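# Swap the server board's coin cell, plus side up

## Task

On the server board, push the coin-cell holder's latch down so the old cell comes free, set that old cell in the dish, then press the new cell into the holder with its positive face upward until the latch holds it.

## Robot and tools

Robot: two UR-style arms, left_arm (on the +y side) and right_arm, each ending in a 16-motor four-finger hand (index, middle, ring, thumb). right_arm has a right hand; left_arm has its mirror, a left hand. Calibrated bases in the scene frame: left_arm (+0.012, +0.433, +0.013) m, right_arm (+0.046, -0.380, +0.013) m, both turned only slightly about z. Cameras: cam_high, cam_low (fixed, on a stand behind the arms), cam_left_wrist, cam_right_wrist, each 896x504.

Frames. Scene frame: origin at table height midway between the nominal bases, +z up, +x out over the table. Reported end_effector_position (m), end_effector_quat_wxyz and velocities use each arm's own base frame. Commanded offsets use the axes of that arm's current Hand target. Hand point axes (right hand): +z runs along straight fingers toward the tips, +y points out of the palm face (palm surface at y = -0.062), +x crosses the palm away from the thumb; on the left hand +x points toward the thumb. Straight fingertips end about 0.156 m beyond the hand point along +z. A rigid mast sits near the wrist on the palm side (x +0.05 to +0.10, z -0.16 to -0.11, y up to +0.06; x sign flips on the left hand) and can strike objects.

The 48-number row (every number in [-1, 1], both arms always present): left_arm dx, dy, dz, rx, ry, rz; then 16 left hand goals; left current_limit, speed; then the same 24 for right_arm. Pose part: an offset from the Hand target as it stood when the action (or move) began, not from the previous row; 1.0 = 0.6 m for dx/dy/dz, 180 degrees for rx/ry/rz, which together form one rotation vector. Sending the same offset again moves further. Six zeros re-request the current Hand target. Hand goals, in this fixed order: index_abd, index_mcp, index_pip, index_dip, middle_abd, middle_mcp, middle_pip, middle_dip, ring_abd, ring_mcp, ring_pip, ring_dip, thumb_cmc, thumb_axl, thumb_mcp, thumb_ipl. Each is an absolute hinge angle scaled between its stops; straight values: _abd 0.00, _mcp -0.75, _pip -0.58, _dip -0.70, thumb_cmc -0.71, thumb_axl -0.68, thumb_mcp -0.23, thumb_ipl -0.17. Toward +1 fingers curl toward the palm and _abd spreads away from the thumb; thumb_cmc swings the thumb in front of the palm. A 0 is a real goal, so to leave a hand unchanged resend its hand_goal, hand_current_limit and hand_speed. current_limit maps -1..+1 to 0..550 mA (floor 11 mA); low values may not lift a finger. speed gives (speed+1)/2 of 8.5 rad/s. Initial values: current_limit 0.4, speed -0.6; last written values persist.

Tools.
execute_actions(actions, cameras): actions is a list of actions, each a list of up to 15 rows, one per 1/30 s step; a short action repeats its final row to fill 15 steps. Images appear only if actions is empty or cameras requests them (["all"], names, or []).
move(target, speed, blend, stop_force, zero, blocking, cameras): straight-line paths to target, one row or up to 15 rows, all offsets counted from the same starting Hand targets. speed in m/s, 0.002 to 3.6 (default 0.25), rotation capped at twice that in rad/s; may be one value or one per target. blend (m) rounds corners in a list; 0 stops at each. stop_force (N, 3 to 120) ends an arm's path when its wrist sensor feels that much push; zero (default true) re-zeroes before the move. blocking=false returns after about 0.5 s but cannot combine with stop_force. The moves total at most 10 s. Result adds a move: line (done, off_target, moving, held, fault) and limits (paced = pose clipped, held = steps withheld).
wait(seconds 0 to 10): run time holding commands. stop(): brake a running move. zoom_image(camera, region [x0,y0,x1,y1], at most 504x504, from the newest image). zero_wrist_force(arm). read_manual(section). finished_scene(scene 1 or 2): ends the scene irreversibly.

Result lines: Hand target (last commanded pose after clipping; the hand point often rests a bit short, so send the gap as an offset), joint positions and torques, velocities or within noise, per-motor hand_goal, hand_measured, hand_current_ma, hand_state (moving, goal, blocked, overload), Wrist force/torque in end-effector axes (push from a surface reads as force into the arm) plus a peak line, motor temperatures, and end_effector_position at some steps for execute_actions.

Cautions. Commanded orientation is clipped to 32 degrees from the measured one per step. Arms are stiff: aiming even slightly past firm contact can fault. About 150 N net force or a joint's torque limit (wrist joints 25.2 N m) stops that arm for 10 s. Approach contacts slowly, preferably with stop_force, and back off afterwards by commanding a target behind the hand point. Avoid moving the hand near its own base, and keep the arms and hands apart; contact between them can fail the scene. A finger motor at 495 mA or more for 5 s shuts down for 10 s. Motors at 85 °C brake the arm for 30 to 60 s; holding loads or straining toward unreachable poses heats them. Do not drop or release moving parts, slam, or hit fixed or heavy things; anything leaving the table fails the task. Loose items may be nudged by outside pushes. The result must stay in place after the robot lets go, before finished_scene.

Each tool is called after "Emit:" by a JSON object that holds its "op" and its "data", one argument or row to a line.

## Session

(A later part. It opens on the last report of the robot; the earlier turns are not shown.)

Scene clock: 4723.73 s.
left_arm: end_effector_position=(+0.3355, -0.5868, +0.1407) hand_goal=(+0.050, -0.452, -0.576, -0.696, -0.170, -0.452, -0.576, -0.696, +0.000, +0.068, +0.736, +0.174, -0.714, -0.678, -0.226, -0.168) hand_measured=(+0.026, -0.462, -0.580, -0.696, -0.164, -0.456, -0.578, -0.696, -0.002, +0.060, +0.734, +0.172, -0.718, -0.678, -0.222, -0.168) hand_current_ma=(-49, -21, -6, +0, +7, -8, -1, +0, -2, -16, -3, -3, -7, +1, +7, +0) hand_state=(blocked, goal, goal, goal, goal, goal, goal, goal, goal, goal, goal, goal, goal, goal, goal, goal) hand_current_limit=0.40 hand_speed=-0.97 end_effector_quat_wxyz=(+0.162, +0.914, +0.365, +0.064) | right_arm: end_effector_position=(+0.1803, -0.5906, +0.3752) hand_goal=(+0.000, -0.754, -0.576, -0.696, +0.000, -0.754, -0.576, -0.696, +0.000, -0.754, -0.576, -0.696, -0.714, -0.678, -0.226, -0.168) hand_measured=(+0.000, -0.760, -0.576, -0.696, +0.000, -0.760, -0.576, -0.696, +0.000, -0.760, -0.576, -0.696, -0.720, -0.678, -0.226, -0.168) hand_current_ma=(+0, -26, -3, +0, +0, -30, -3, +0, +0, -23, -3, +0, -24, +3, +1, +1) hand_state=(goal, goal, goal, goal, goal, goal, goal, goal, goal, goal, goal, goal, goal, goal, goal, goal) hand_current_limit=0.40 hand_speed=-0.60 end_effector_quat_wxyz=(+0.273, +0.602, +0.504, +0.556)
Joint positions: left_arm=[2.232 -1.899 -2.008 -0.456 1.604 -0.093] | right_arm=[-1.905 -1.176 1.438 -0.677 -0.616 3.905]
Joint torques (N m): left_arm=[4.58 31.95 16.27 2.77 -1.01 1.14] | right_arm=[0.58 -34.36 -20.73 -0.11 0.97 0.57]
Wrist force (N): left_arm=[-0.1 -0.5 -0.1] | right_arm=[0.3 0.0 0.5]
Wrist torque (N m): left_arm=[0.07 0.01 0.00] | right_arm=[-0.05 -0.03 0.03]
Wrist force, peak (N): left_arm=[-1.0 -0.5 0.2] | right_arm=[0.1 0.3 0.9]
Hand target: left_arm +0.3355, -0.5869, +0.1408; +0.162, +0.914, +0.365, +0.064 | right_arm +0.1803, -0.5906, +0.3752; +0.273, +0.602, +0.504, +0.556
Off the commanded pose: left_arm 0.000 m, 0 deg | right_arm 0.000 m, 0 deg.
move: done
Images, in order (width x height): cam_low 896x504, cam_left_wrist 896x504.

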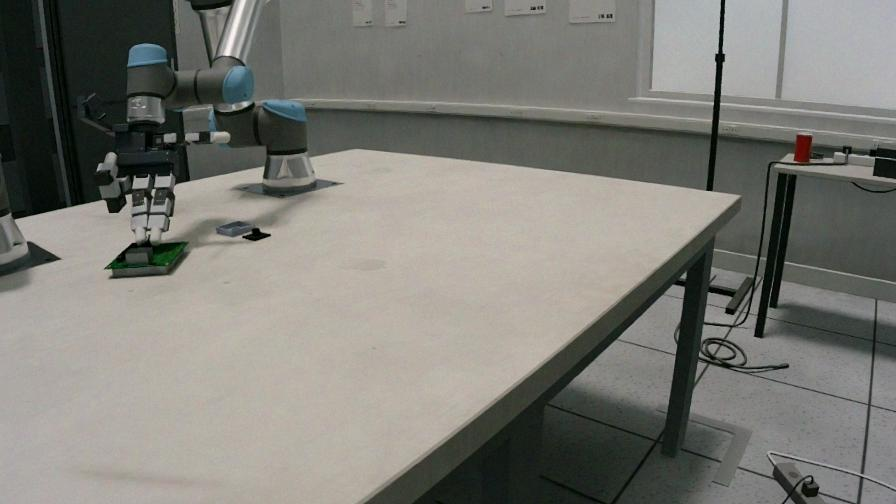

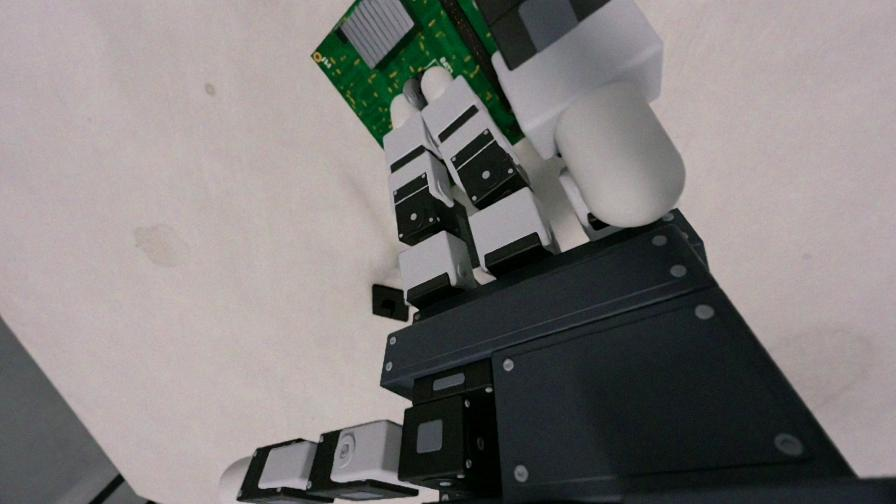

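Emit:
{"op": "move", "data": {
  "target": [
    [0.0254,-0.0004,0.0011,0,-0.0392,-0.0143,0.05,-0.452,-0.576,-0.696,-0.17,-0.452,-0.576,-0.696,0,0.068,0.737,0.174,-0.714,-0.678,-0.226,-0.168,0.4,-0.97,0,0,0,0,0,0,0,-0.754,-0.576,-0.696,0,-0.754,-0.576,-0.696,0,-0.754,-0.576,-0.696,-0.714,-0.678,-0.226,-0.168,0.4,-0.6],
    [0.0504,-0.0019,0.0052,0,-0.0783,-0.0285,0.05,-0.452,-0.576,-0.696,-0.17,-0.452,-0.576,-0.696,0,0.068,0.737,0.174,-0.714,-0.678,-0.226,-0.168,0.4,-0.97,0,0,0,0,0,0,0,-0.754,-0.576,-0.696,0,-0.754,-0.576,-0.696,0,-0.754,-0.576,-0.696,-0.714,-0.678,-0.226,-0.168,0.4,-0.6],
    [0.0745,-0.0045,0.0124,0,-0.1175,-0.0428,0.05,-0.452,-0.576,-0.696,-0.17,-0.452,-0.576,-0.696,0,0.068,0.737,0.174,-0.714,-0.678,-0.226,-0.168,0.4,-0.97,0,0,0,0,0,0,0,-0.754,-0.576,-0.696,0,-0.754,-0.576,-0.696,0,-0.754,-0.576,-0.696,-0.714,-0.678,-0.226,-0.168,0.4,-0.6]
  ],
  "speed": 0.03,
  "blend": 0.001,
  "cameras": ["cam_left_wrist","cam_low","cam_high"]
}}

Emit:
{"op": "zoom_image", "data": {
  "camera": "cam_low",
  "region": [125, 225, 165, 260]
}}

Emit:
{"op": "zoom_image", "data": {
  "camera": "cam_left_wrist",
  "region": [395, 55, 455, 115]
}}

Scene clock: 4740.77 s.
left_arm: end_effector_position=(+0.3680, -0.5560, +0.1328) hand_goal=(+0.050, -0.452, -0.576, -0.696, -0.170, -0.452, -0.576, -0.696, +0.000, +0.068, +0.736, +0.174, -0.714, -0.678, -0.226, -0.168) hand_measured=(+0.028, -0.462, -0.580, -0.696, -0.162, -0.456, -0.578, -0.696, -0.002, +0.060, +0.734, +0.172, -0.718, -0.678, -0.222, -0.168) hand_current_ma=(-41, -21, -6, +0, +13, -7, -1, +0, -2, -16, -3, -3, -7, +1, +7, +0) hand_state=(blocked, goal, goal, goal, goal, goal, goal, goal, goal, goal, goal, goal, goal, goal, goal, goal) hand_current_limit=0.40 hand_speed=-0.97 end_effector_quat_wxyz=(+0.230, +0.884, +0.389, -0.116) end_effector_velocity=(+0.002, +0.002, +0.000) end_effector_angular_velocity=(+0.005, -0.005, +0.004) | right_arm: end_effector_position=(+0.1803, -0.5906, +0.3752) hand_goal=(+0.000, -0.754, -0.576, -0.696, +0.000, -0.754, -0.576, -0.696, +0.000, -0.754, -0.576, -0.696, -0.714, -0.678, -0.226, -0.168) hand_measured=(+0.000, -0.760, -0.576, -0.696, +0.000, -0.760, -0.576, -0.696, +0.000, -0.760, -0.576, -0.696, -0.720, -0.678, -0.226, -0.168) hand_current_ma=(+0, -26, -3, +0, +0, -30, -3, +0, +0, -23, -3, +0, -24, +3, +1, +1) hand_state=(goal, goal, goal, goal, goal, goal, goal, goal, goal, goal, goal, goal, goal, goal, goal, goal) hand_current_limit=0.40 hand_speed=-0.60 end_effector_quat_wxyz=(+0.273, +0.602, +0.504, +0.556)
Joint positions: left_arm=[2.469 -1.864 -2.1 -0.425 1.154 -0.001] | right_arm=[-1.905 -1.176 1.438 -0.677 -0.616 3.905]
Joint velocities: left_arm=[0.002 0.001 0 0 0.007 0] | right_arm=[within noise]
Joint torques (N m): left_arm=[-13.07 22.69 15.87 1.89 0.77 -0.02] | right_arm=[1.88 -34.3 -20.11 -0.16 1.02 0.77]
Wrist force (N): left_arm=[-0.2 -0.8 -0.1] | right_arm=[0.0 0.0 0.8]
Wrist torque (N m): left_arm=[0.01 -0.02 -0.06] | right_arm=[-0.06 0.00 0.01]
Wrist force, peak (N): left_arm=[-0.7 -1.0 0.3] | right_arm=[0.1 0.2 1.0]
Hand target: left_arm +0.3679, -0.5561, +0.1328; +0.230, +0.884, +0.389, -0.116 | right_arm +0.1803, -0.5906, +0.3752; +0.273, +0.602, +0.504, +0.556
Off the commanded pose: left_arm 0.000 m, 0 deg | right_arm 0.000 m, 0 deg.
move: done
Images, in order (width x height): cam_high 896x504, cam_low 896x504, cam_left_wrist 896x504.

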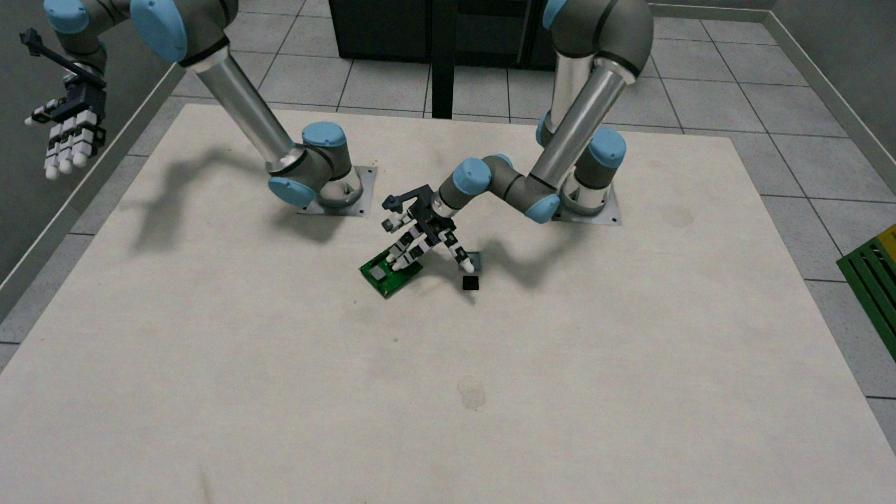

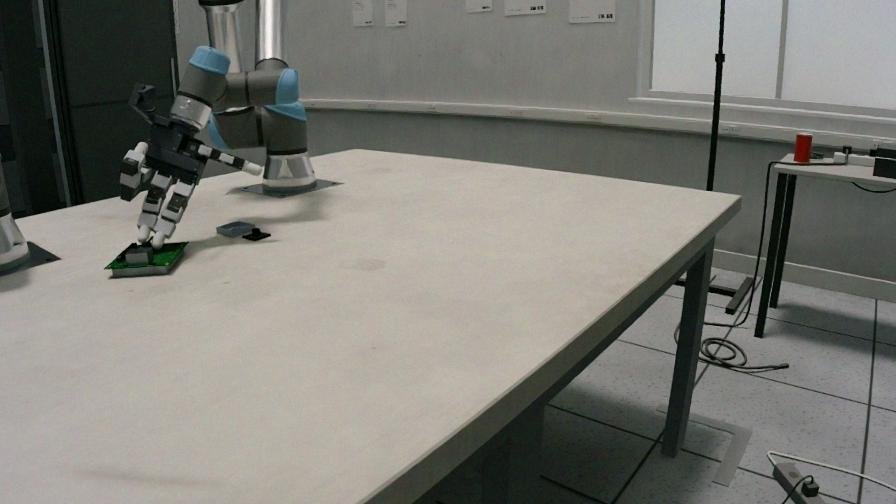

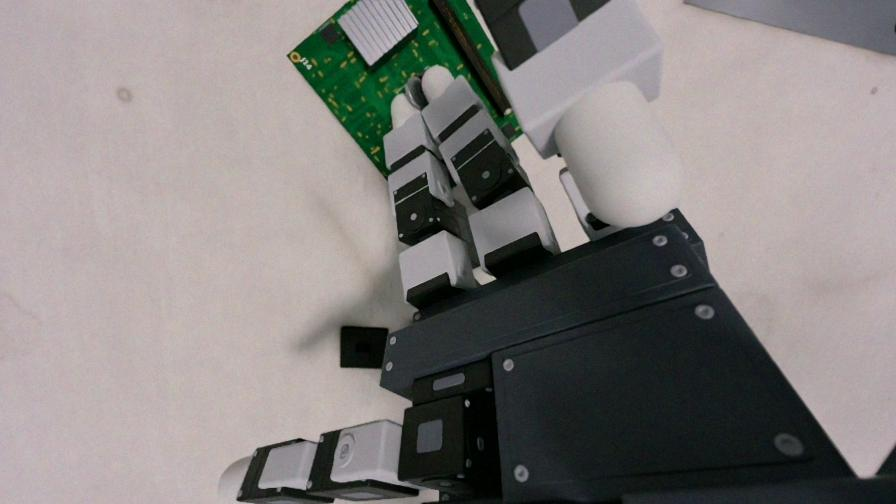

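Scaled by 12.600 from the camera's 896x504 image, which has a finer 1280x720 frame.

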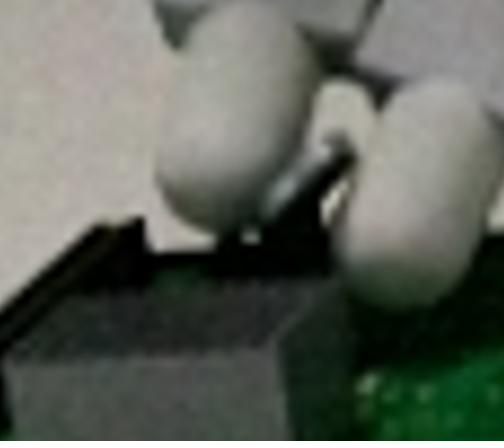

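Scaled by 8.400 from the camera's 896x504 image, which has a finer 1280x720 frame.

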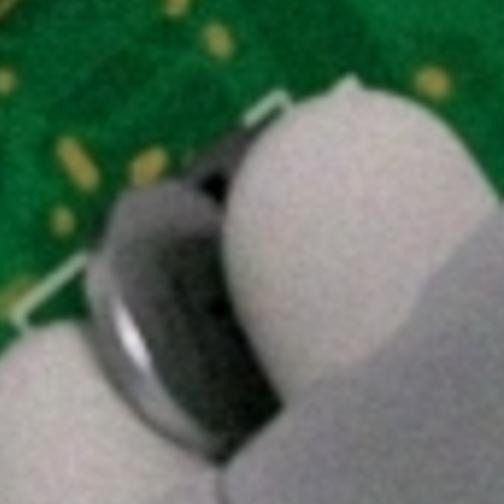

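Emit:
{"op": "move", "data": {
  "target": [0.02525,-0.00043,0.00119,0,-0.03917,-0.01425,0.05,-0.452,-0.576,-0.696,-0.17,-0.452,-0.576,-0.696,0,0.068,0.737,0.174,-0.714,-0.678,-0.226,-0.168,0.4,-0.97,0,0,0,0,0,0,0,-0.754,-0.576,-0.696,0,-0.754,-0.576,-0.696,0,-0.754,-0.576,-0.696,-0.714,-0.678,-0.226,-0.168,0.4,-0.6],
  "speed": 0.01,
  "cameras": ["cam_low","cam_left_wrist"]
}}

Emit:
{"op": "zoom_image", "data": {
  "camera": "cam_low",
  "region": [125, 225, 165, 260]
}}

Emit:
{"op": "zoom_image", "data": {
  "camera": "cam_left_wrist",
  "region": [380, 150, 560, 290]
}}

Scene clock: 4782.87 s.
left_arm: end_effector_position=(+0.3778, -0.5467, +0.1263) hand_goal=(+0.050, -0.452, -0.576, -0.696, -0.170, -0.452, -0.576, -0.696, +0.000, +0.068, +0.736, +0.174, -0.714, -0.678, -0.226, -0.168) hand_measured=(+0.030, -0.462, -0.580, -0.696, -0.158, -0.456, -0.576, -0.696, -0.002, +0.060, +0.734, +0.172, -0.718, -0.678, -0.222, -0.168) hand_current_ma=(-35, -20, -6, +0, +18, -6, -1, +0, -2, -16, -3, -3, -7, +1, +7, +0) hand_state=(goal, goal, goal, goal, goal, goal, goal, goal, goal, goal, goal, goal, goal, goal, goal, goal) hand_current_limit=0.40 hand_speed=-0.97 end_effector_quat_wxyz=(+0.251, +0.867, +0.394, -0.175) | right_arm: end_effector_position=(+0.1803, -0.5906, +0.3752) hand_goal=(+0.000, -0.754, -0.576, -0.696, +0.000, -0.754, -0.576, -0.696, +0.000, -0.754, -0.576, -0.696, -0.714, -0.678, -0.226, -0.168) hand_measured=(+0.000, -0.760, -0.576, -0.696, +0.000, -0.760, -0.576, -0.696, +0.000, -0.760, -0.576, -0.696, -0.720, -0.678, -0.226, -0.168) hand_current_ma=(+0, -26, -3, +0, +0, -30, -3, +0, +0, -23, -3, +0, -24, +3, +1, +1) hand_state=(goal, goal, goal, goal, goal, goal, goal, goal, goal, goal, goal, goal, goal, goal, goal, goal) hand_current_limit=0.40 hand_speed=-0.60 end_effector_quat_wxyz=(+0.273, +0.602, +0.504, +0.556)
Joint positions: left_arm=[2.544 -1.877 -2.122 -0.431 1.008 0.037] | right_arm=[-1.905 -1.176 1.438 -0.677 -0.616 3.905]
Joint torques (N m): left_arm=[3.73 22.78 9.14 1.91 0.15 1.51] | right_arm=[1.28 -33.82 -19.91 -0.11 0.97 0.56]
Wrist force (N): left_arm=[-0.5 -1.0 0.1] | right_arm=[0.0 0.1 0.6]
Wrist torque (N m): left_arm=[0.03 -0.01 -0.10] | right_arm=[-0.03 0.00 0.02]
Wrist force, peak (N): left_arm=[-0.7 -1.4 0.0] | right_arm=[0.1 0.3 1.0]
Hand target: left_arm +0.3778, -0.5467, +0.1263; +0.251, +0.867, +0.394, -0.175 | right_arm +0.1803, -0.5906, +0.3752; +0.273, +0.602, +0.504, +0.556
Off the commanded pose: left_arm 0.000 m, 0 deg | right_arm 0.000 m, 0 deg.
move: done
Images, in order (width x height): cam_low 896x504, cam_left_wrist 896x504.

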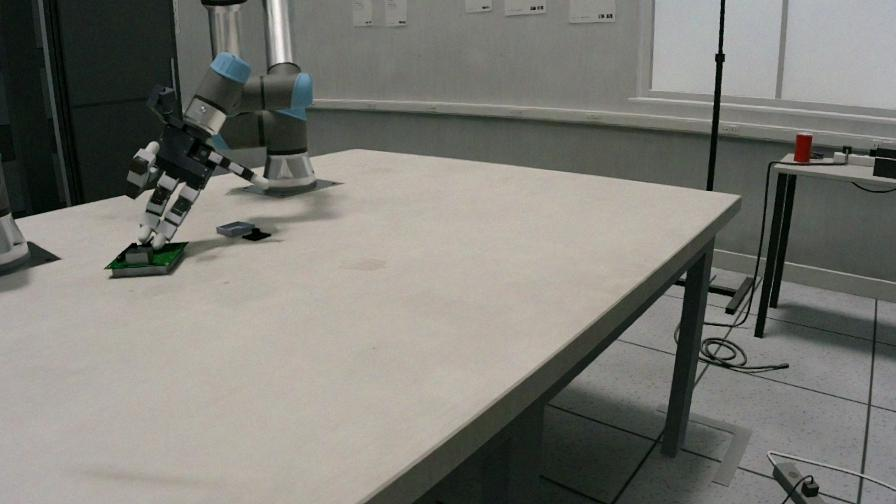

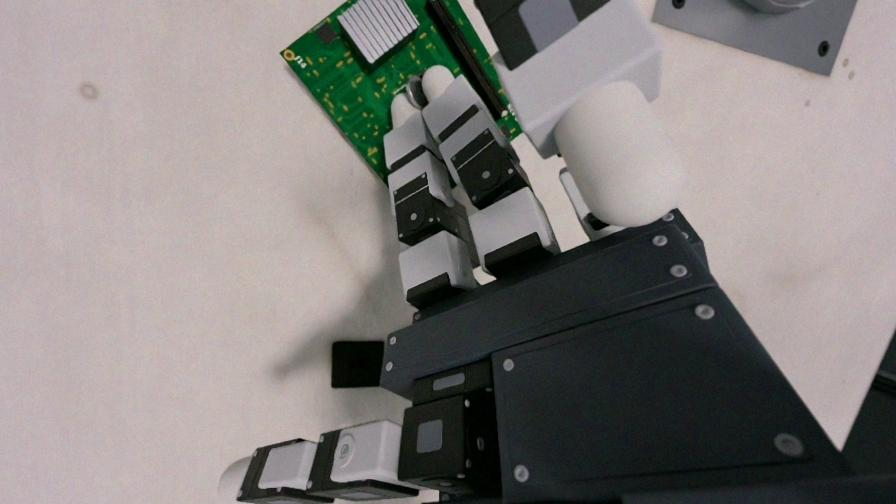

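Scaled by 12.600 from the camera's 896x504 image, which has a finer 1280x720 frame.

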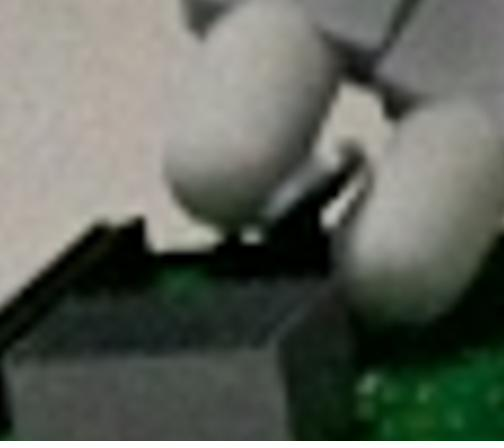

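Scaled by 2.800 from the camera's 896x504 image, which has a finer 1280x720 frame.

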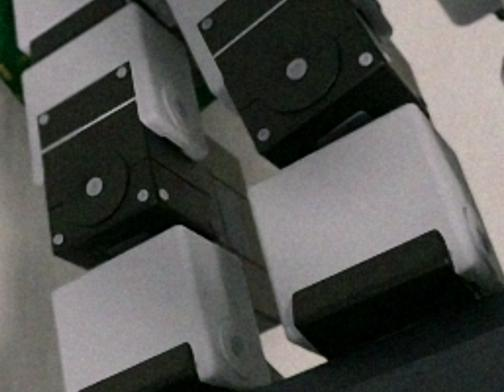

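Emit:
{"op": "move", "data": {
  "target": [0.02034,-0.0002,0.00053,0,-0.03133,-0.0114,0.05,-0.452,-0.576,-0.696,-0.17,-0.452,-0.576,-0.696,0,0.068,0.737,0.174,-0.714,-0.678,-0.226,-0.168,0.4,-0.97,0,0,0,0,0,0,0,-0.754,-0.576,-0.696,0,-0.754,-0.576,-0.696,0,-0.754,-0.576,-0.696,-0.714,-0.678,-0.226,-0.168,0.4,-0.6],
  "speed": 0.01,
  "cameras": ["cam_low","cam_left_wrist"]
}}

Emit:
{"op": "zoom_image", "data": {
  "camera": "cam_low",
  "region": [125, 225, 165, 260]
}}

Emit:
{"op": "zoom_image", "data": {
  "camera": "cam_left_wrist",
  "region": [380, 50, 480, 130]
}}

Scene clock: 4795.17 s.
left_arm: end_effector_position=(+0.3854, -0.5395, +0.1199) hand_goal=(+0.050, -0.452, -0.576, -0.696, -0.170, -0.452, -0.576, -0.696, +0.000, +0.068, +0.736, +0.174, -0.714, -0.678, -0.226, -0.168) hand_measured=(+0.036, -0.462, -0.580, -0.696, -0.154, -0.456, -0.576, -0.696, -0.002, +0.060, +0.734, +0.172, -0.718, -0.678, -0.222, -0.168) hand_current_ma=(-25, -20, -6, +0, +28, -7, -1, +0, -2, -16, -3, -3, -7, +1, +7, +0) hand_state=(goal, goal, goal, goal, goal, goal, goal, goal, goal, goal, goal, goal, goal, goal, goal, goal) hand_current_limit=0.40 hand_speed=-0.97 end_effector_quat_wxyz=(+0.267, +0.850, +0.397, -0.222) | right_arm: end_effector_position=(+0.1803, -0.5906, +0.3752) hand_goal=(+0.000, -0.754, -0.576, -0.696, +0.000, -0.754, -0.576, -0.696, +0.000, -0.754, -0.576, -0.696, -0.714, -0.678, -0.226, -0.168) hand_measured=(+0.000, -0.760, -0.576, -0.696, +0.000, -0.760, -0.576, -0.696, +0.000, -0.760, -0.576, -0.696, -0.720, -0.678, -0.226, -0.168) hand_current_ma=(+0, -26, -3, +0, +0, -30, -3, +0, +0, -23, -3, +0, -24, +3, +1, +1) hand_state=(goal, goal, goal, goal, goal, goal, goal, goal, goal, goal, goal, goal, goal, goal, goal, goal) hand_current_limit=0.40 hand_speed=-0.60 end_effector_quat_wxyz=(+0.273, +0.602, +0.504, +0.556)
Joint positions: left_arm=[2.601 -1.896 -2.135 -0.444 0.895 0.073] | right_arm=[-1.905 -1.176 1.438 -0.677 -0.616 3.905]
Joint torques (N m): left_arm=[4.85 23.72 7.27 1.94 0.16 1.36] | right_arm=[1.67 -34.37 -19.65 -0.08 0.78 0.78]
Wrist force (N): left_arm=[-1.2 -1.4 -1.0] | right_arm=[0.2 0.1 0.8]
Wrist torque (N m): left_arm=[0.01 -0.03 -0.14] | right_arm=[-0.05 -0.02 0.02]
Wrist force, peak (N): left_arm=[-1.5 -1.7 -0.5] | right_arm=[0.4 0.1 0.9]
Hand target: left_arm +0.3854, -0.5395, +0.1199; +0.267, +0.850, +0.397, -0.222 | right_arm +0.1803, -0.5906, +0.3752; +0.273, +0.602, +0.504, +0.556
Off the commanded pose: left_arm 0.000 m, 0 deg | right_arm 0.000 m, 0 deg.
move: done
Images, in order (width x height): cam_low 896x504, cam_left_wrist 896x504.

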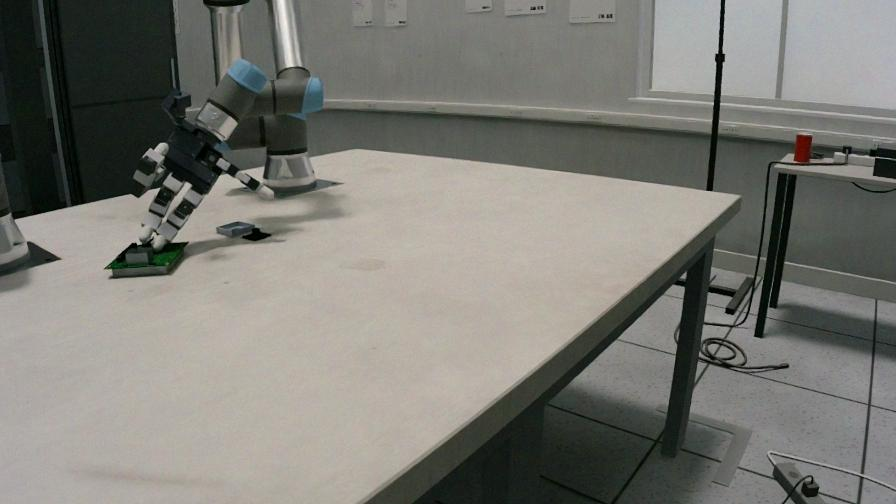

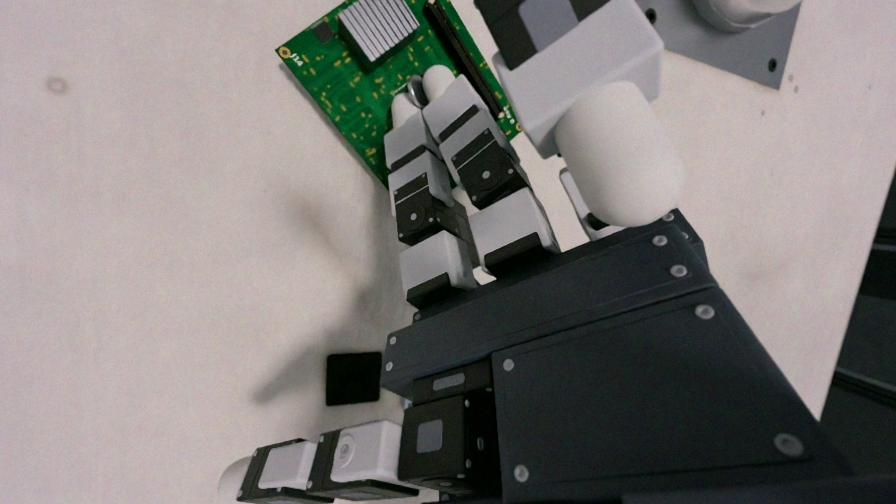

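Scaled by 12.600 from the camera's 896x504 image, which has a finer 1280x720 frame.

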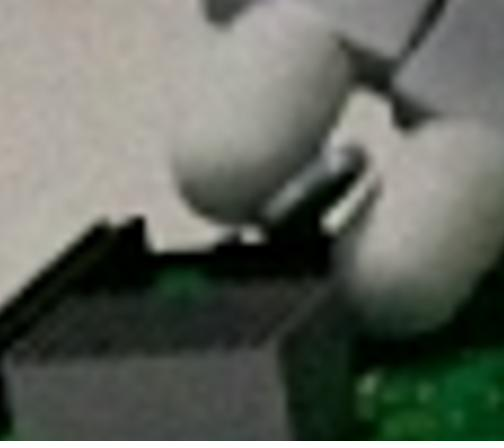

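Scaled by 5.040 from the camera's 896x504 image, which has a finer 1280x720 frame.

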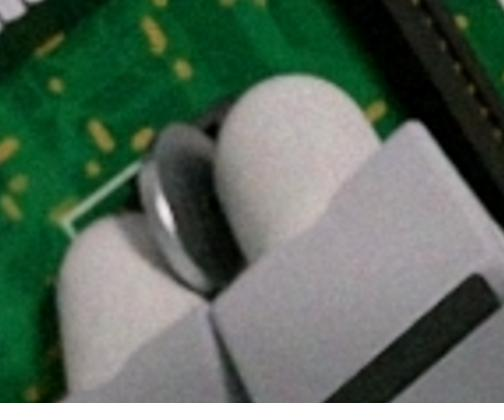

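Emit:
{"op": "zoom_image", "data": {
  "camera": "cam_left_wrist",
  "region": [395, 60, 455, 110]
}}

Emit:
{"op": "wait", "data": {
  "seconds": 0.1,
  "cameras": ["cam_high"]
}}

Scaled by 8.400 from the camera's 896x504 image, which has a finer 1280x720 frame.

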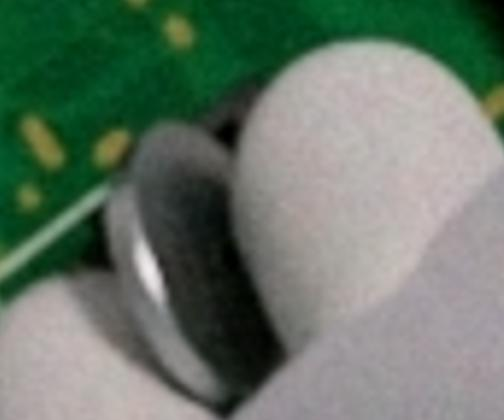

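Scene clock: 4820.97 s.
left_arm: end_effector_position=(+0.3854, -0.5395, +0.1199) hand_goal=(+0.050, -0.452, -0.576, -0.696, -0.170, -0.452, -0.576, -0.696, +0.000, +0.068, +0.736, +0.174, -0.714, -0.678, -0.226, -0.168) hand_measured=(+0.036, -0.462, -0.580, -0.696, -0.154, -0.456, -0.576, -0.696, -0.002, +0.060, +0.734, +0.172, -0.718, -0.678, -0.222, -0.168) hand_current_ma=(-24, -20, -6, +0, +29, -7, -1, +0, -2, -16, -3, -3, -7, +1, +7, +0) hand_state=(goal, goal, goal, goal, goal, goal, goal, goal, goal, goal, goal, goal, goal, goal, goal, goal) hand_current_limit=0.40 hand_speed=-0.97 end_effector_quat_wxyz=(+0.267, +0.850, +0.397, -0.222) | right_arm: end_effector_position=(+0.1803, -0.5906, +0.3752) hand_goal=(+0.000, -0.754, -0.576, -0.696, +0.000, -0.754, -0.576, -0.696, +0.000, -0.754, -0.576, -0.696, -0.714, -0.678, -0.226, -0.168) hand_measured=(+0.000, -0.760, -0.576, -0.696, +0.000, -0.760, -0.576, -0.696, +0.000, -0.760, -0.576, -0.696, -0.720, -0.678, -0.226, -0.168) hand_current_ma=(+0, -26, -3, +0, +0, -30, -3, +0, +0, -23, -3, +0, -24, +3, +1, +1) hand_state=(goal, goal, goal, goal, goal, goal, goal, goal, goal, goal, goal, goal, goal, goal, goal, goal) hand_current_limit=0.40 hand_speed=-0.60 end_effector_quat_wxyz=(+0.273, +0.602, +0.504, +0.556)
Joint positions: left_arm=[2.6 -1.896 -2.135 -0.444 0.896 0.073] | right_arm=[-1.905 -1.176 1.438 -0.677 -0.616 3.905]
Joint torques (N m): left_arm=[-12.5 32.58 26.2 3.47 0.84 -1.96] | right_arm=[1.15 -33.59 -20.45 0.03 0.75 0.78]
Wrist force (N): left_arm=[-1.4 -1.6 -0.2] | right_arm=[0.2 0.3 0.6]
Wrist torque (N m): left_arm=[-0.04 0.01 -0.15] | right_arm=[-0.01 -0.02 0.03]
Wrist force, peak (N): left_arm=[-1.4 -1.9 -0.7] | right_arm=[-0.1 0.4 0.9]
Hand target: left_arm +0.3854, -0.5395, +0.1199; +0.267, +0.850, +0.397, -0.222 | right_arm +0.1803, -0.5906, +0.3752; +0.273, +0.602, +0.504, +0.556
Off the commanded pose: left_arm 0.000 m, 0 deg | right_arm 0.000 m, 0 deg.
wait: 0.10 s; at rest from the start
Images, in order (width x height): cam_high 896x504.

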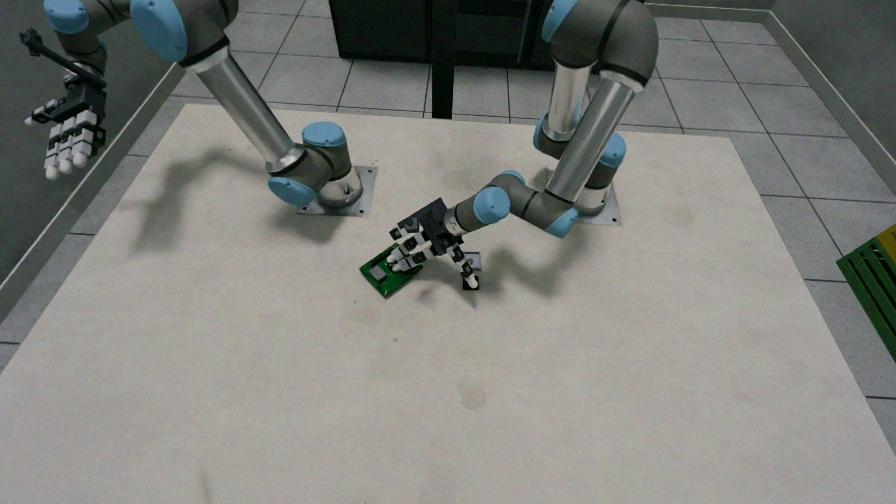

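Emit:
{"op": "move", "data": {
  "target": [0,0,0,0,0,0,0.05,-0.452,-0.576,-0.696,-0.14,-0.452,-0.576,-0.696,0,0.068,0.737,0.174,-0.714,-0.678,-0.226,-0.168,0.4,-0.97,0,0,0,0,0,0,0,-0.754,-0.576,-0.696,0,-0.754,-0.576,-0.696,0,-0.754,-0.576,-0.696,-0.714,-0.678,-0.226,-0.168,0.4,-0.6],
  "speed": 0.01,
  "cameras": ["cam_low","cam_left_wrist"]
}}

Emit:
{"op": "zoom_image", "data": {
  "camera": "cam_low",
  "region": [125, 225, 165, 260]
}}

Emit:
{"op": "zoom_image", "data": {
  "camera": "cam_left_wrist",
  "region": [385, 55, 465, 115]
}}

Scene clock: 4950.70 s.
left_arm: end_effector_position=(+0.3854, -0.5395, +0.1199) hand_goal=(+0.050, -0.452, -0.576, -0.696, -0.140, -0.452, -0.576, -0.696, +0.000, +0.068, +0.736, +0.174, -0.714, -0.678, -0.226, -0.168) hand_measured=(+0.038, -0.462, -0.580, -0.696, -0.142, -0.456, -0.576, -0.696, -0.002, +0.060, +0.734, +0.172, -0.718, -0.678, -0.222, -0.168) hand_current_ma=(-20, -20, -6, +0, -3, -6, -1, +0, -2, -16, -3, -3, -7, +1, +7, +0) hand_state=(goal, goal, goal, goal, goal, goal, goal, goal, goal, goal, goal, goal, goal, goal, goal, goal) hand_current_limit=0.40 hand_speed=-0.97 end_effector_quat_wxyz=(+0.267, +0.850, +0.397, -0.222) | right_arm: end_effector_position=(+0.1803, -0.5906, +0.3752) hand_goal=(+0.000, -0.754, -0.576, -0.696, +0.000, -0.754, -0.576, -0.696, +0.000, -0.754, -0.576, -0.696, -0.714, -0.678, -0.226, -0.168) hand_measured=(+0.000, -0.760, -0.576, -0.696, +0.000, -0.760, -0.576, -0.696, +0.000, -0.760, -0.576, -0.696, -0.720, -0.678, -0.226, -0.168) hand_current_ma=(+0, -26, -3, +0, +0, -30, -3, +0, +0, -23, -3, +0, -24, +3, +1, +1) hand_state=(goal, goal, goal, goal, goal, goal, goal, goal, goal, goal, goal, goal, goal, goal, goal, goal) hand_current_limit=0.40 hand_speed=-0.60 end_effector_quat_wxyz=(+0.273, +0.602, +0.504, +0.556)
Joint positions: left_arm=[2.6 -1.896 -2.135 -0.444 0.896 0.073] | right_arm=[-1.905 -1.176 1.438 -0.677 -0.616 3.905]
Joint torques (N m): left_arm=[-12.78 32.75 26.84 3.52 0.11 -1.95] | right_arm=[0.27 -34.14 -19.48 0.04 0.86 0.81]
Wrist force (N): left_arm=[0.4 -0.9 0.8] | right_arm=[-0.2 0.3 0.5]
Wrist torque (N m): left_arm=[-0.12 0.11 -0.09] | right_arm=[0.00 0.03 0.00]
Wrist force, peak (N): left_arm=[-1.5 -1.8 -0.3] | right_arm=[0.0 0.0 1.0]
Hand target: left_arm +0.3854, -0.5395, +0.1199; +0.267, +0.850, +0.397, -0.222 | right_arm +0.1803, -0.5906, +0.3752; +0.273, +0.602, +0.504, +0.556
Off the commanded pose: left_arm 0.000 m, 0 deg | right_arm 0.000 m, 0 deg.
move: done
Images, in order (width x height): cam_low 896x504, cam_left_wrist 896x504.

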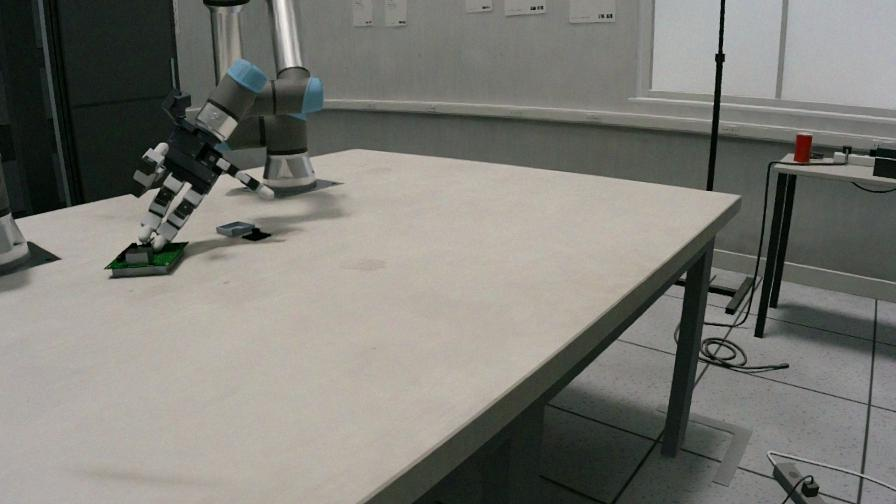

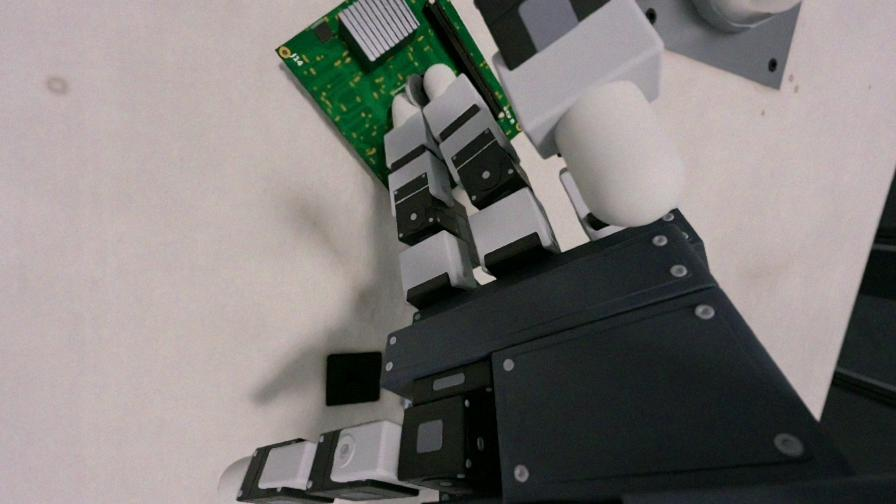

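Scaled by 12.600 from the camera's 896x504 image, which has a finer 1280x720 frame.

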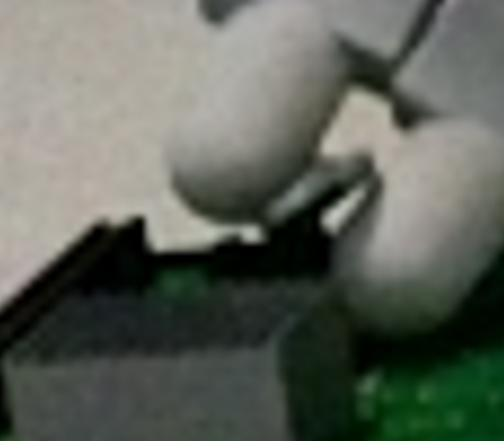

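Scaled by 6.300 from the camera's 896x504 image, which has a finer 1280x720 frame.

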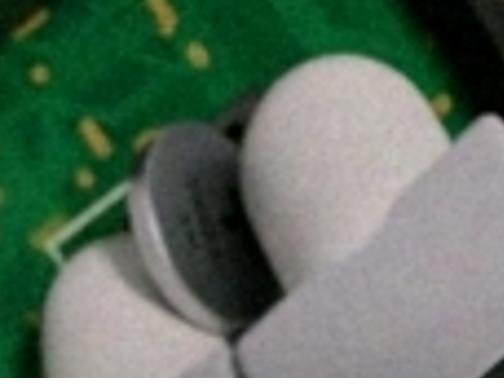

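Emit:
{"op": "move", "data": {
  "target": [0,0,0,0,0,0,0.05,-0.452,-0.576,-0.696,-0.11,-0.452,-0.576,-0.696,0,0.068,0.737,0.174,-0.714,-0.678,-0.226,-0.168,0.4,-0.97,0,0,0,0,0,0,0,-0.754,-0.576,-0.696,0,-0.754,-0.576,-0.696,0,-0.754,-0.576,-0.696,-0.714,-0.678,-0.226,-0.168,0.4,-0.6],
  "speed": 0.01,
  "cameras": ["cam_low","cam_left_wrist"]
}}

Emit:
{"op": "zoom_image", "data": {
  "camera": "cam_low",
  "region": [125, 225, 165, 260]
}}

Emit:
{"op": "zoom_image", "data": {
  "camera": "cam_left_wrist",
  "region": [385, 55, 465, 115]
}}

Scene clock: 4957.07 s.
left_arm: end_effector_position=(+0.3854, -0.5395, +0.1199) hand_goal=(+0.050, -0.452, -0.576, -0.696, -0.110, -0.452, -0.576, -0.696, +0.000, +0.068, +0.736, +0.174, -0.714, -0.678, -0.226, -0.168) hand_measured=(+0.038, -0.462, -0.580, -0.696, -0.116, -0.456, -0.576, -0.696, -0.002, +0.060, +0.734, +0.172, -0.718, -0.678, -0.222, -0.168) hand_current_ma=(-20, -20, -6, +0, -10, -6, -1, +0, -2, -16, -3, -3, -7, +1, +7, +0) hand_state=(goal, goal, goal, goal, goal, goal, goal, goal, goal, goal, goal, goal, goal, goal, goal, goal) hand_current_limit=0.40 hand_speed=-0.97 end_effector_quat_wxyz=(+0.267, +0.850, +0.397, -0.222) | right_arm: end_effector_position=(+0.1803, -0.5906, +0.3752) hand_goal=(+0.000, -0.754, -0.576, -0.696, +0.000, -0.754, -0.576, -0.696, +0.000, -0.754, -0.576, -0.696, -0.714, -0.678, -0.226, -0.168) hand_measured=(+0.000, -0.760, -0.576, -0.696, +0.000, -0.760, -0.576, -0.696, +0.000, -0.760, -0.576, -0.696, -0.720, -0.678, -0.226, -0.168) hand_current_ma=(+0, -26, -3, +0, +0, -30, -3, +0, +0, -23, -3, +0, -24, +3, +1, +1) hand_state=(goal, goal, goal, goal, goal, goal, goal, goal, goal, goal, goal, goal, goal, goal, goal, goal) hand_current_limit=0.40 hand_speed=-0.60 end_effector_quat_wxyz=(+0.273, +0.602, +0.504, +0.556)
Joint positions: left_arm=[2.6 -1.896 -2.135 -0.444 0.896 0.073] | right_arm=[-1.905 -1.176 1.438 -0.677 -0.616 3.905]
Joint torques (N m): left_arm=[-12.61 31.79 26.57 3.41 -2.14 -1.84] | right_arm=[0.24 -34.79 -19.98 -0.08 1.05 0.78]
Wrist force (N): left_arm=[0.2 -0.8 0.3] | right_arm=[0.2 0.0 0.6]
Wrist torque (N m): left_arm=[-0.07 0.14 -0.11] | right_arm=[-0.04 -0.03 0.03]
Wrist force, peak (N): left_arm=[0.2 -1.3 0.6] | right_arm=[0.2 0.0 1.1]
Hand target: left_arm +0.3854, -0.5395, +0.1199; +0.267, +0.850, +0.397, -0.222 | right_arm +0.1803, -0.5906, +0.3752; +0.273, +0.602, +0.504, +0.556
Off the commanded pose: left_arm 0.000 m, 0 deg | right_arm 0.000 m, 0 deg.
move: done
Images, in order (width x height): cam_low 896x504, cam_left_wrist 896x504.

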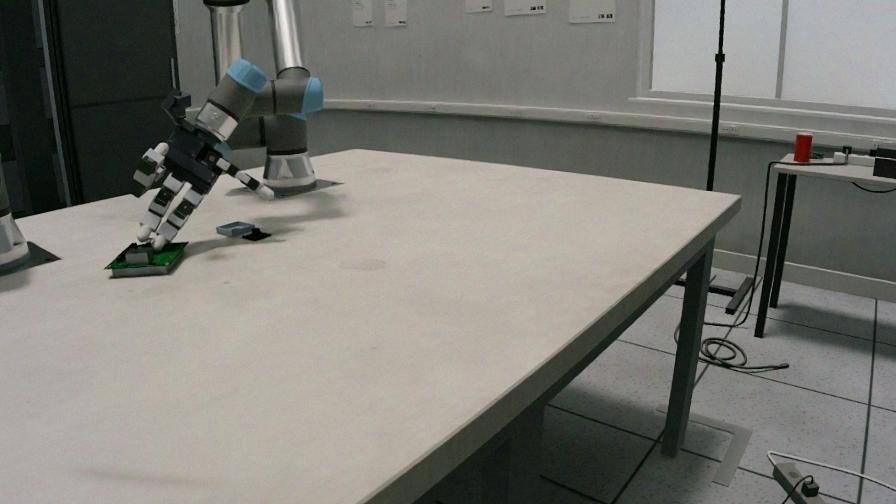

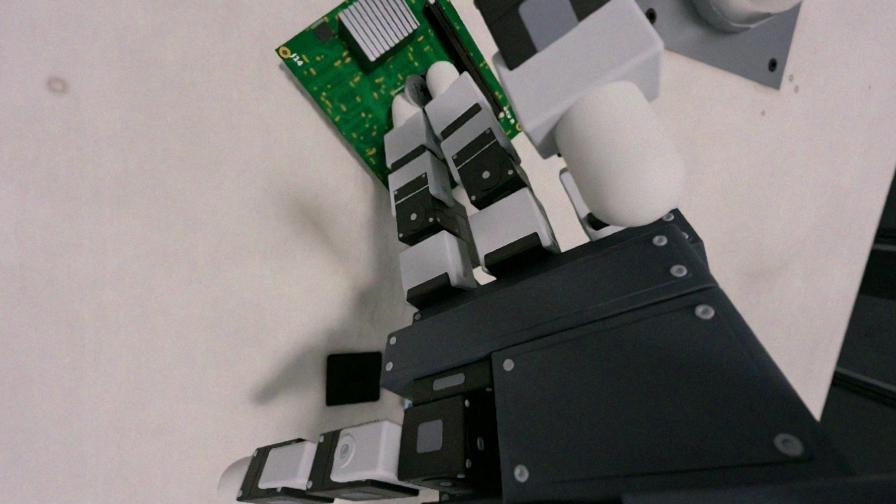

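Scaled by 12.600 from the camera's 896x504 image, which has a finer 1280x720 frame.

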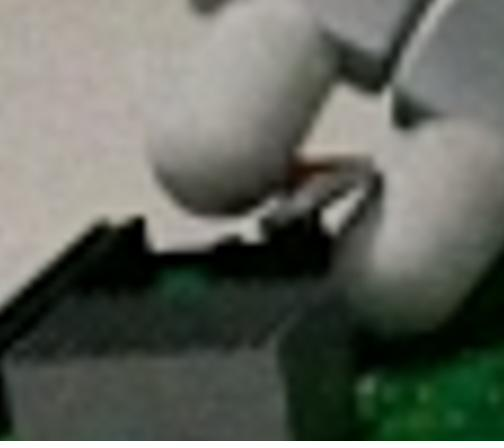

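Scaled by 6.300 from the camera's 896x504 image, which has a finer 1280x720 frame.

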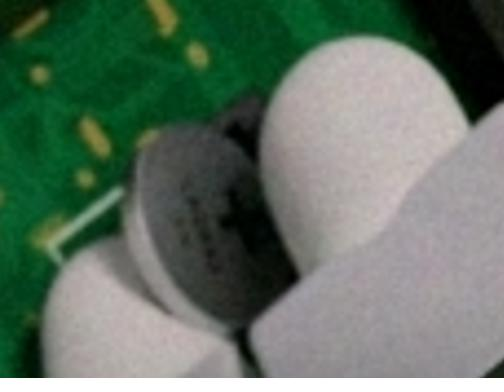

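Emit:
{"op": "move", "data": {
  "target": [0,0,0,0,0,0,0.05,-0.452,-0.576,-0.696,-0.05,-0.452,-0.576,-0.696,0,0.068,0.737,0.174,-0.714,-0.678,-0.226,-0.168,0.4,-0.97,0,0,0,0,0,0,0,-0.754,-0.576,-0.696,0,-0.754,-0.576,-0.696,0,-0.754,-0.576,-0.696,-0.714,-0.678,-0.226,-0.168,0.4,-0.6],
  "speed": 0.01,
  "cameras": ["cam_low","cam_left_wrist"]
}}

Emit:
{"op": "zoom_image", "data": {
  "camera": "cam_low",
  "region": [125, 225, 165, 260]
}}

Emit:
{"op": "zoom_image", "data": {
  "camera": "cam_left_wrist",
  "region": [385, 55, 465, 115]
}}

Scene clock: 4962.20 s.
left_arm: end_effector_position=(+0.3854, -0.5395, +0.1199) hand_goal=(+0.050, -0.452, -0.576, -0.696, -0.050, -0.452, -0.576, -0.696, +0.000, +0.068, +0.736, +0.174, -0.714, -0.678, -0.226, -0.168) hand_measured=(+0.038, -0.462, -0.580, -0.696, -0.058, -0.456, -0.576, -0.696, -0.002, +0.060, +0.734, +0.172, -0.718, -0.678, -0.222, -0.168) hand_current_ma=(-20, -20, -6, +0, -10, -6, -1, +0, -2, -16, -3, -3, -7, +1, +7, +0) hand_state=(goal, goal, goal, goal, goal, goal, goal, goal, goal, goal, goal, goal, goal, goal, goal, goal) hand_current_limit=0.40 hand_speed=-0.97 end_effector_quat_wxyz=(+0.267, +0.850, +0.397, -0.222) | right_arm: end_effector_position=(+0.1803, -0.5906, +0.3752) hand_goal=(+0.000, -0.754, -0.576, -0.696, +0.000, -0.754, -0.576, -0.696, +0.000, -0.754, -0.576, -0.696, -0.714, -0.678, -0.226, -0.168) hand_measured=(+0.000, -0.760, -0.576, -0.696, +0.000, -0.760, -0.576, -0.696, +0.000, -0.760, -0.576, -0.696, -0.720, -0.678, -0.226, -0.168) hand_current_ma=(+0, -26, -3, +0, +0, -30, -3, +0, +0, -23, -3, +0, -24, +3, +1, +1) hand_state=(goal, goal, goal, goal, goal, goal, goal, goal, goal, goal, goal, goal, goal, goal, goal, goal) hand_current_limit=0.40 hand_speed=-0.60 end_effector_quat_wxyz=(+0.273, +0.602, +0.504, +0.556)
Joint positions: left_arm=[2.6 -1.896 -2.135 -0.444 0.896 0.073] | right_arm=[-1.905 -1.176 1.438 -0.677 -0.616 3.905]
Joint torques (N m): left_arm=[-12.44 32.72 26.43 3.39 -2.29 -1.78] | right_arm=[1.21 -34.02 -20.66 -0.19 0.97 0.68]
Wrist force (N): left_arm=[0.5 -0.9 0.5] | right_arm=[0.1 0.1 0.6]
Wrist torque (N m): left_arm=[-0.10 0.12 -0.08] | right_arm=[-0.03 -0.01 0.02]
Wrist force, peak (N): left_arm=[0.4 -1.2 0.9] | right_arm=[0.1 0.2 1.0]
Hand target: left_arm +0.3854, -0.5395, +0.1199; +0.267, +0.850, +0.397, -0.222 | right_arm +0.1803, -0.5906, +0.3752; +0.273, +0.602, +0.504, +0.556
Off the commanded pose: left_arm 0.000 m, 0 deg | right_arm 0.000 m, 0 deg.
move: done
Images, in order (width x height): cam_low 896x504, cam_left_wrist 896x504.

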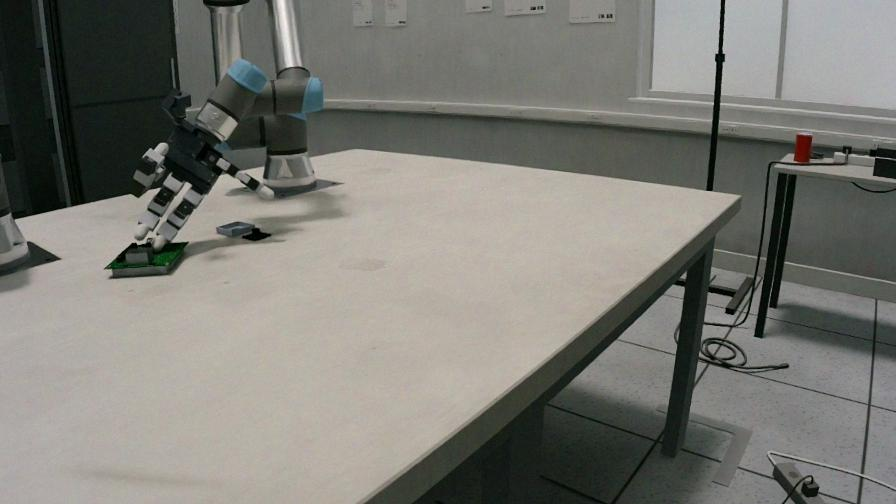

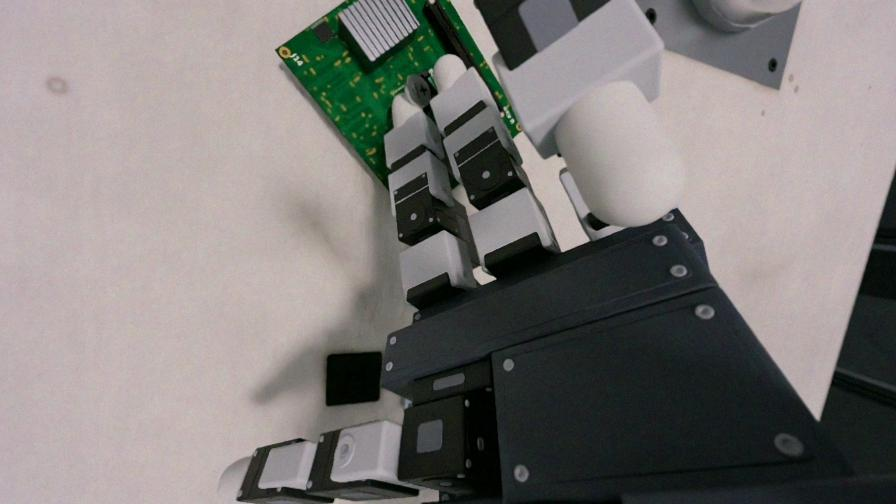

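Scaled by 12.600 from the camera's 896x504 image, which has a finer 1280x720 frame.

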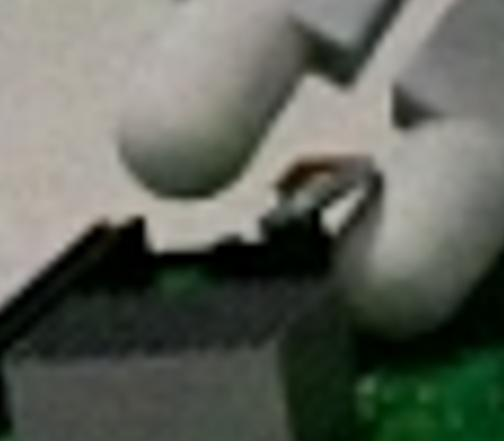

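Scaled by 6.300 from the camera's 896x504 image, which has a finer 1280x720 frame.

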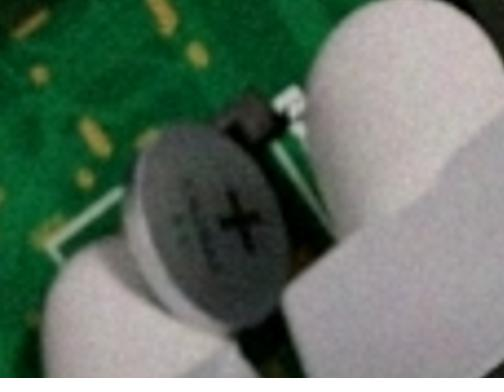

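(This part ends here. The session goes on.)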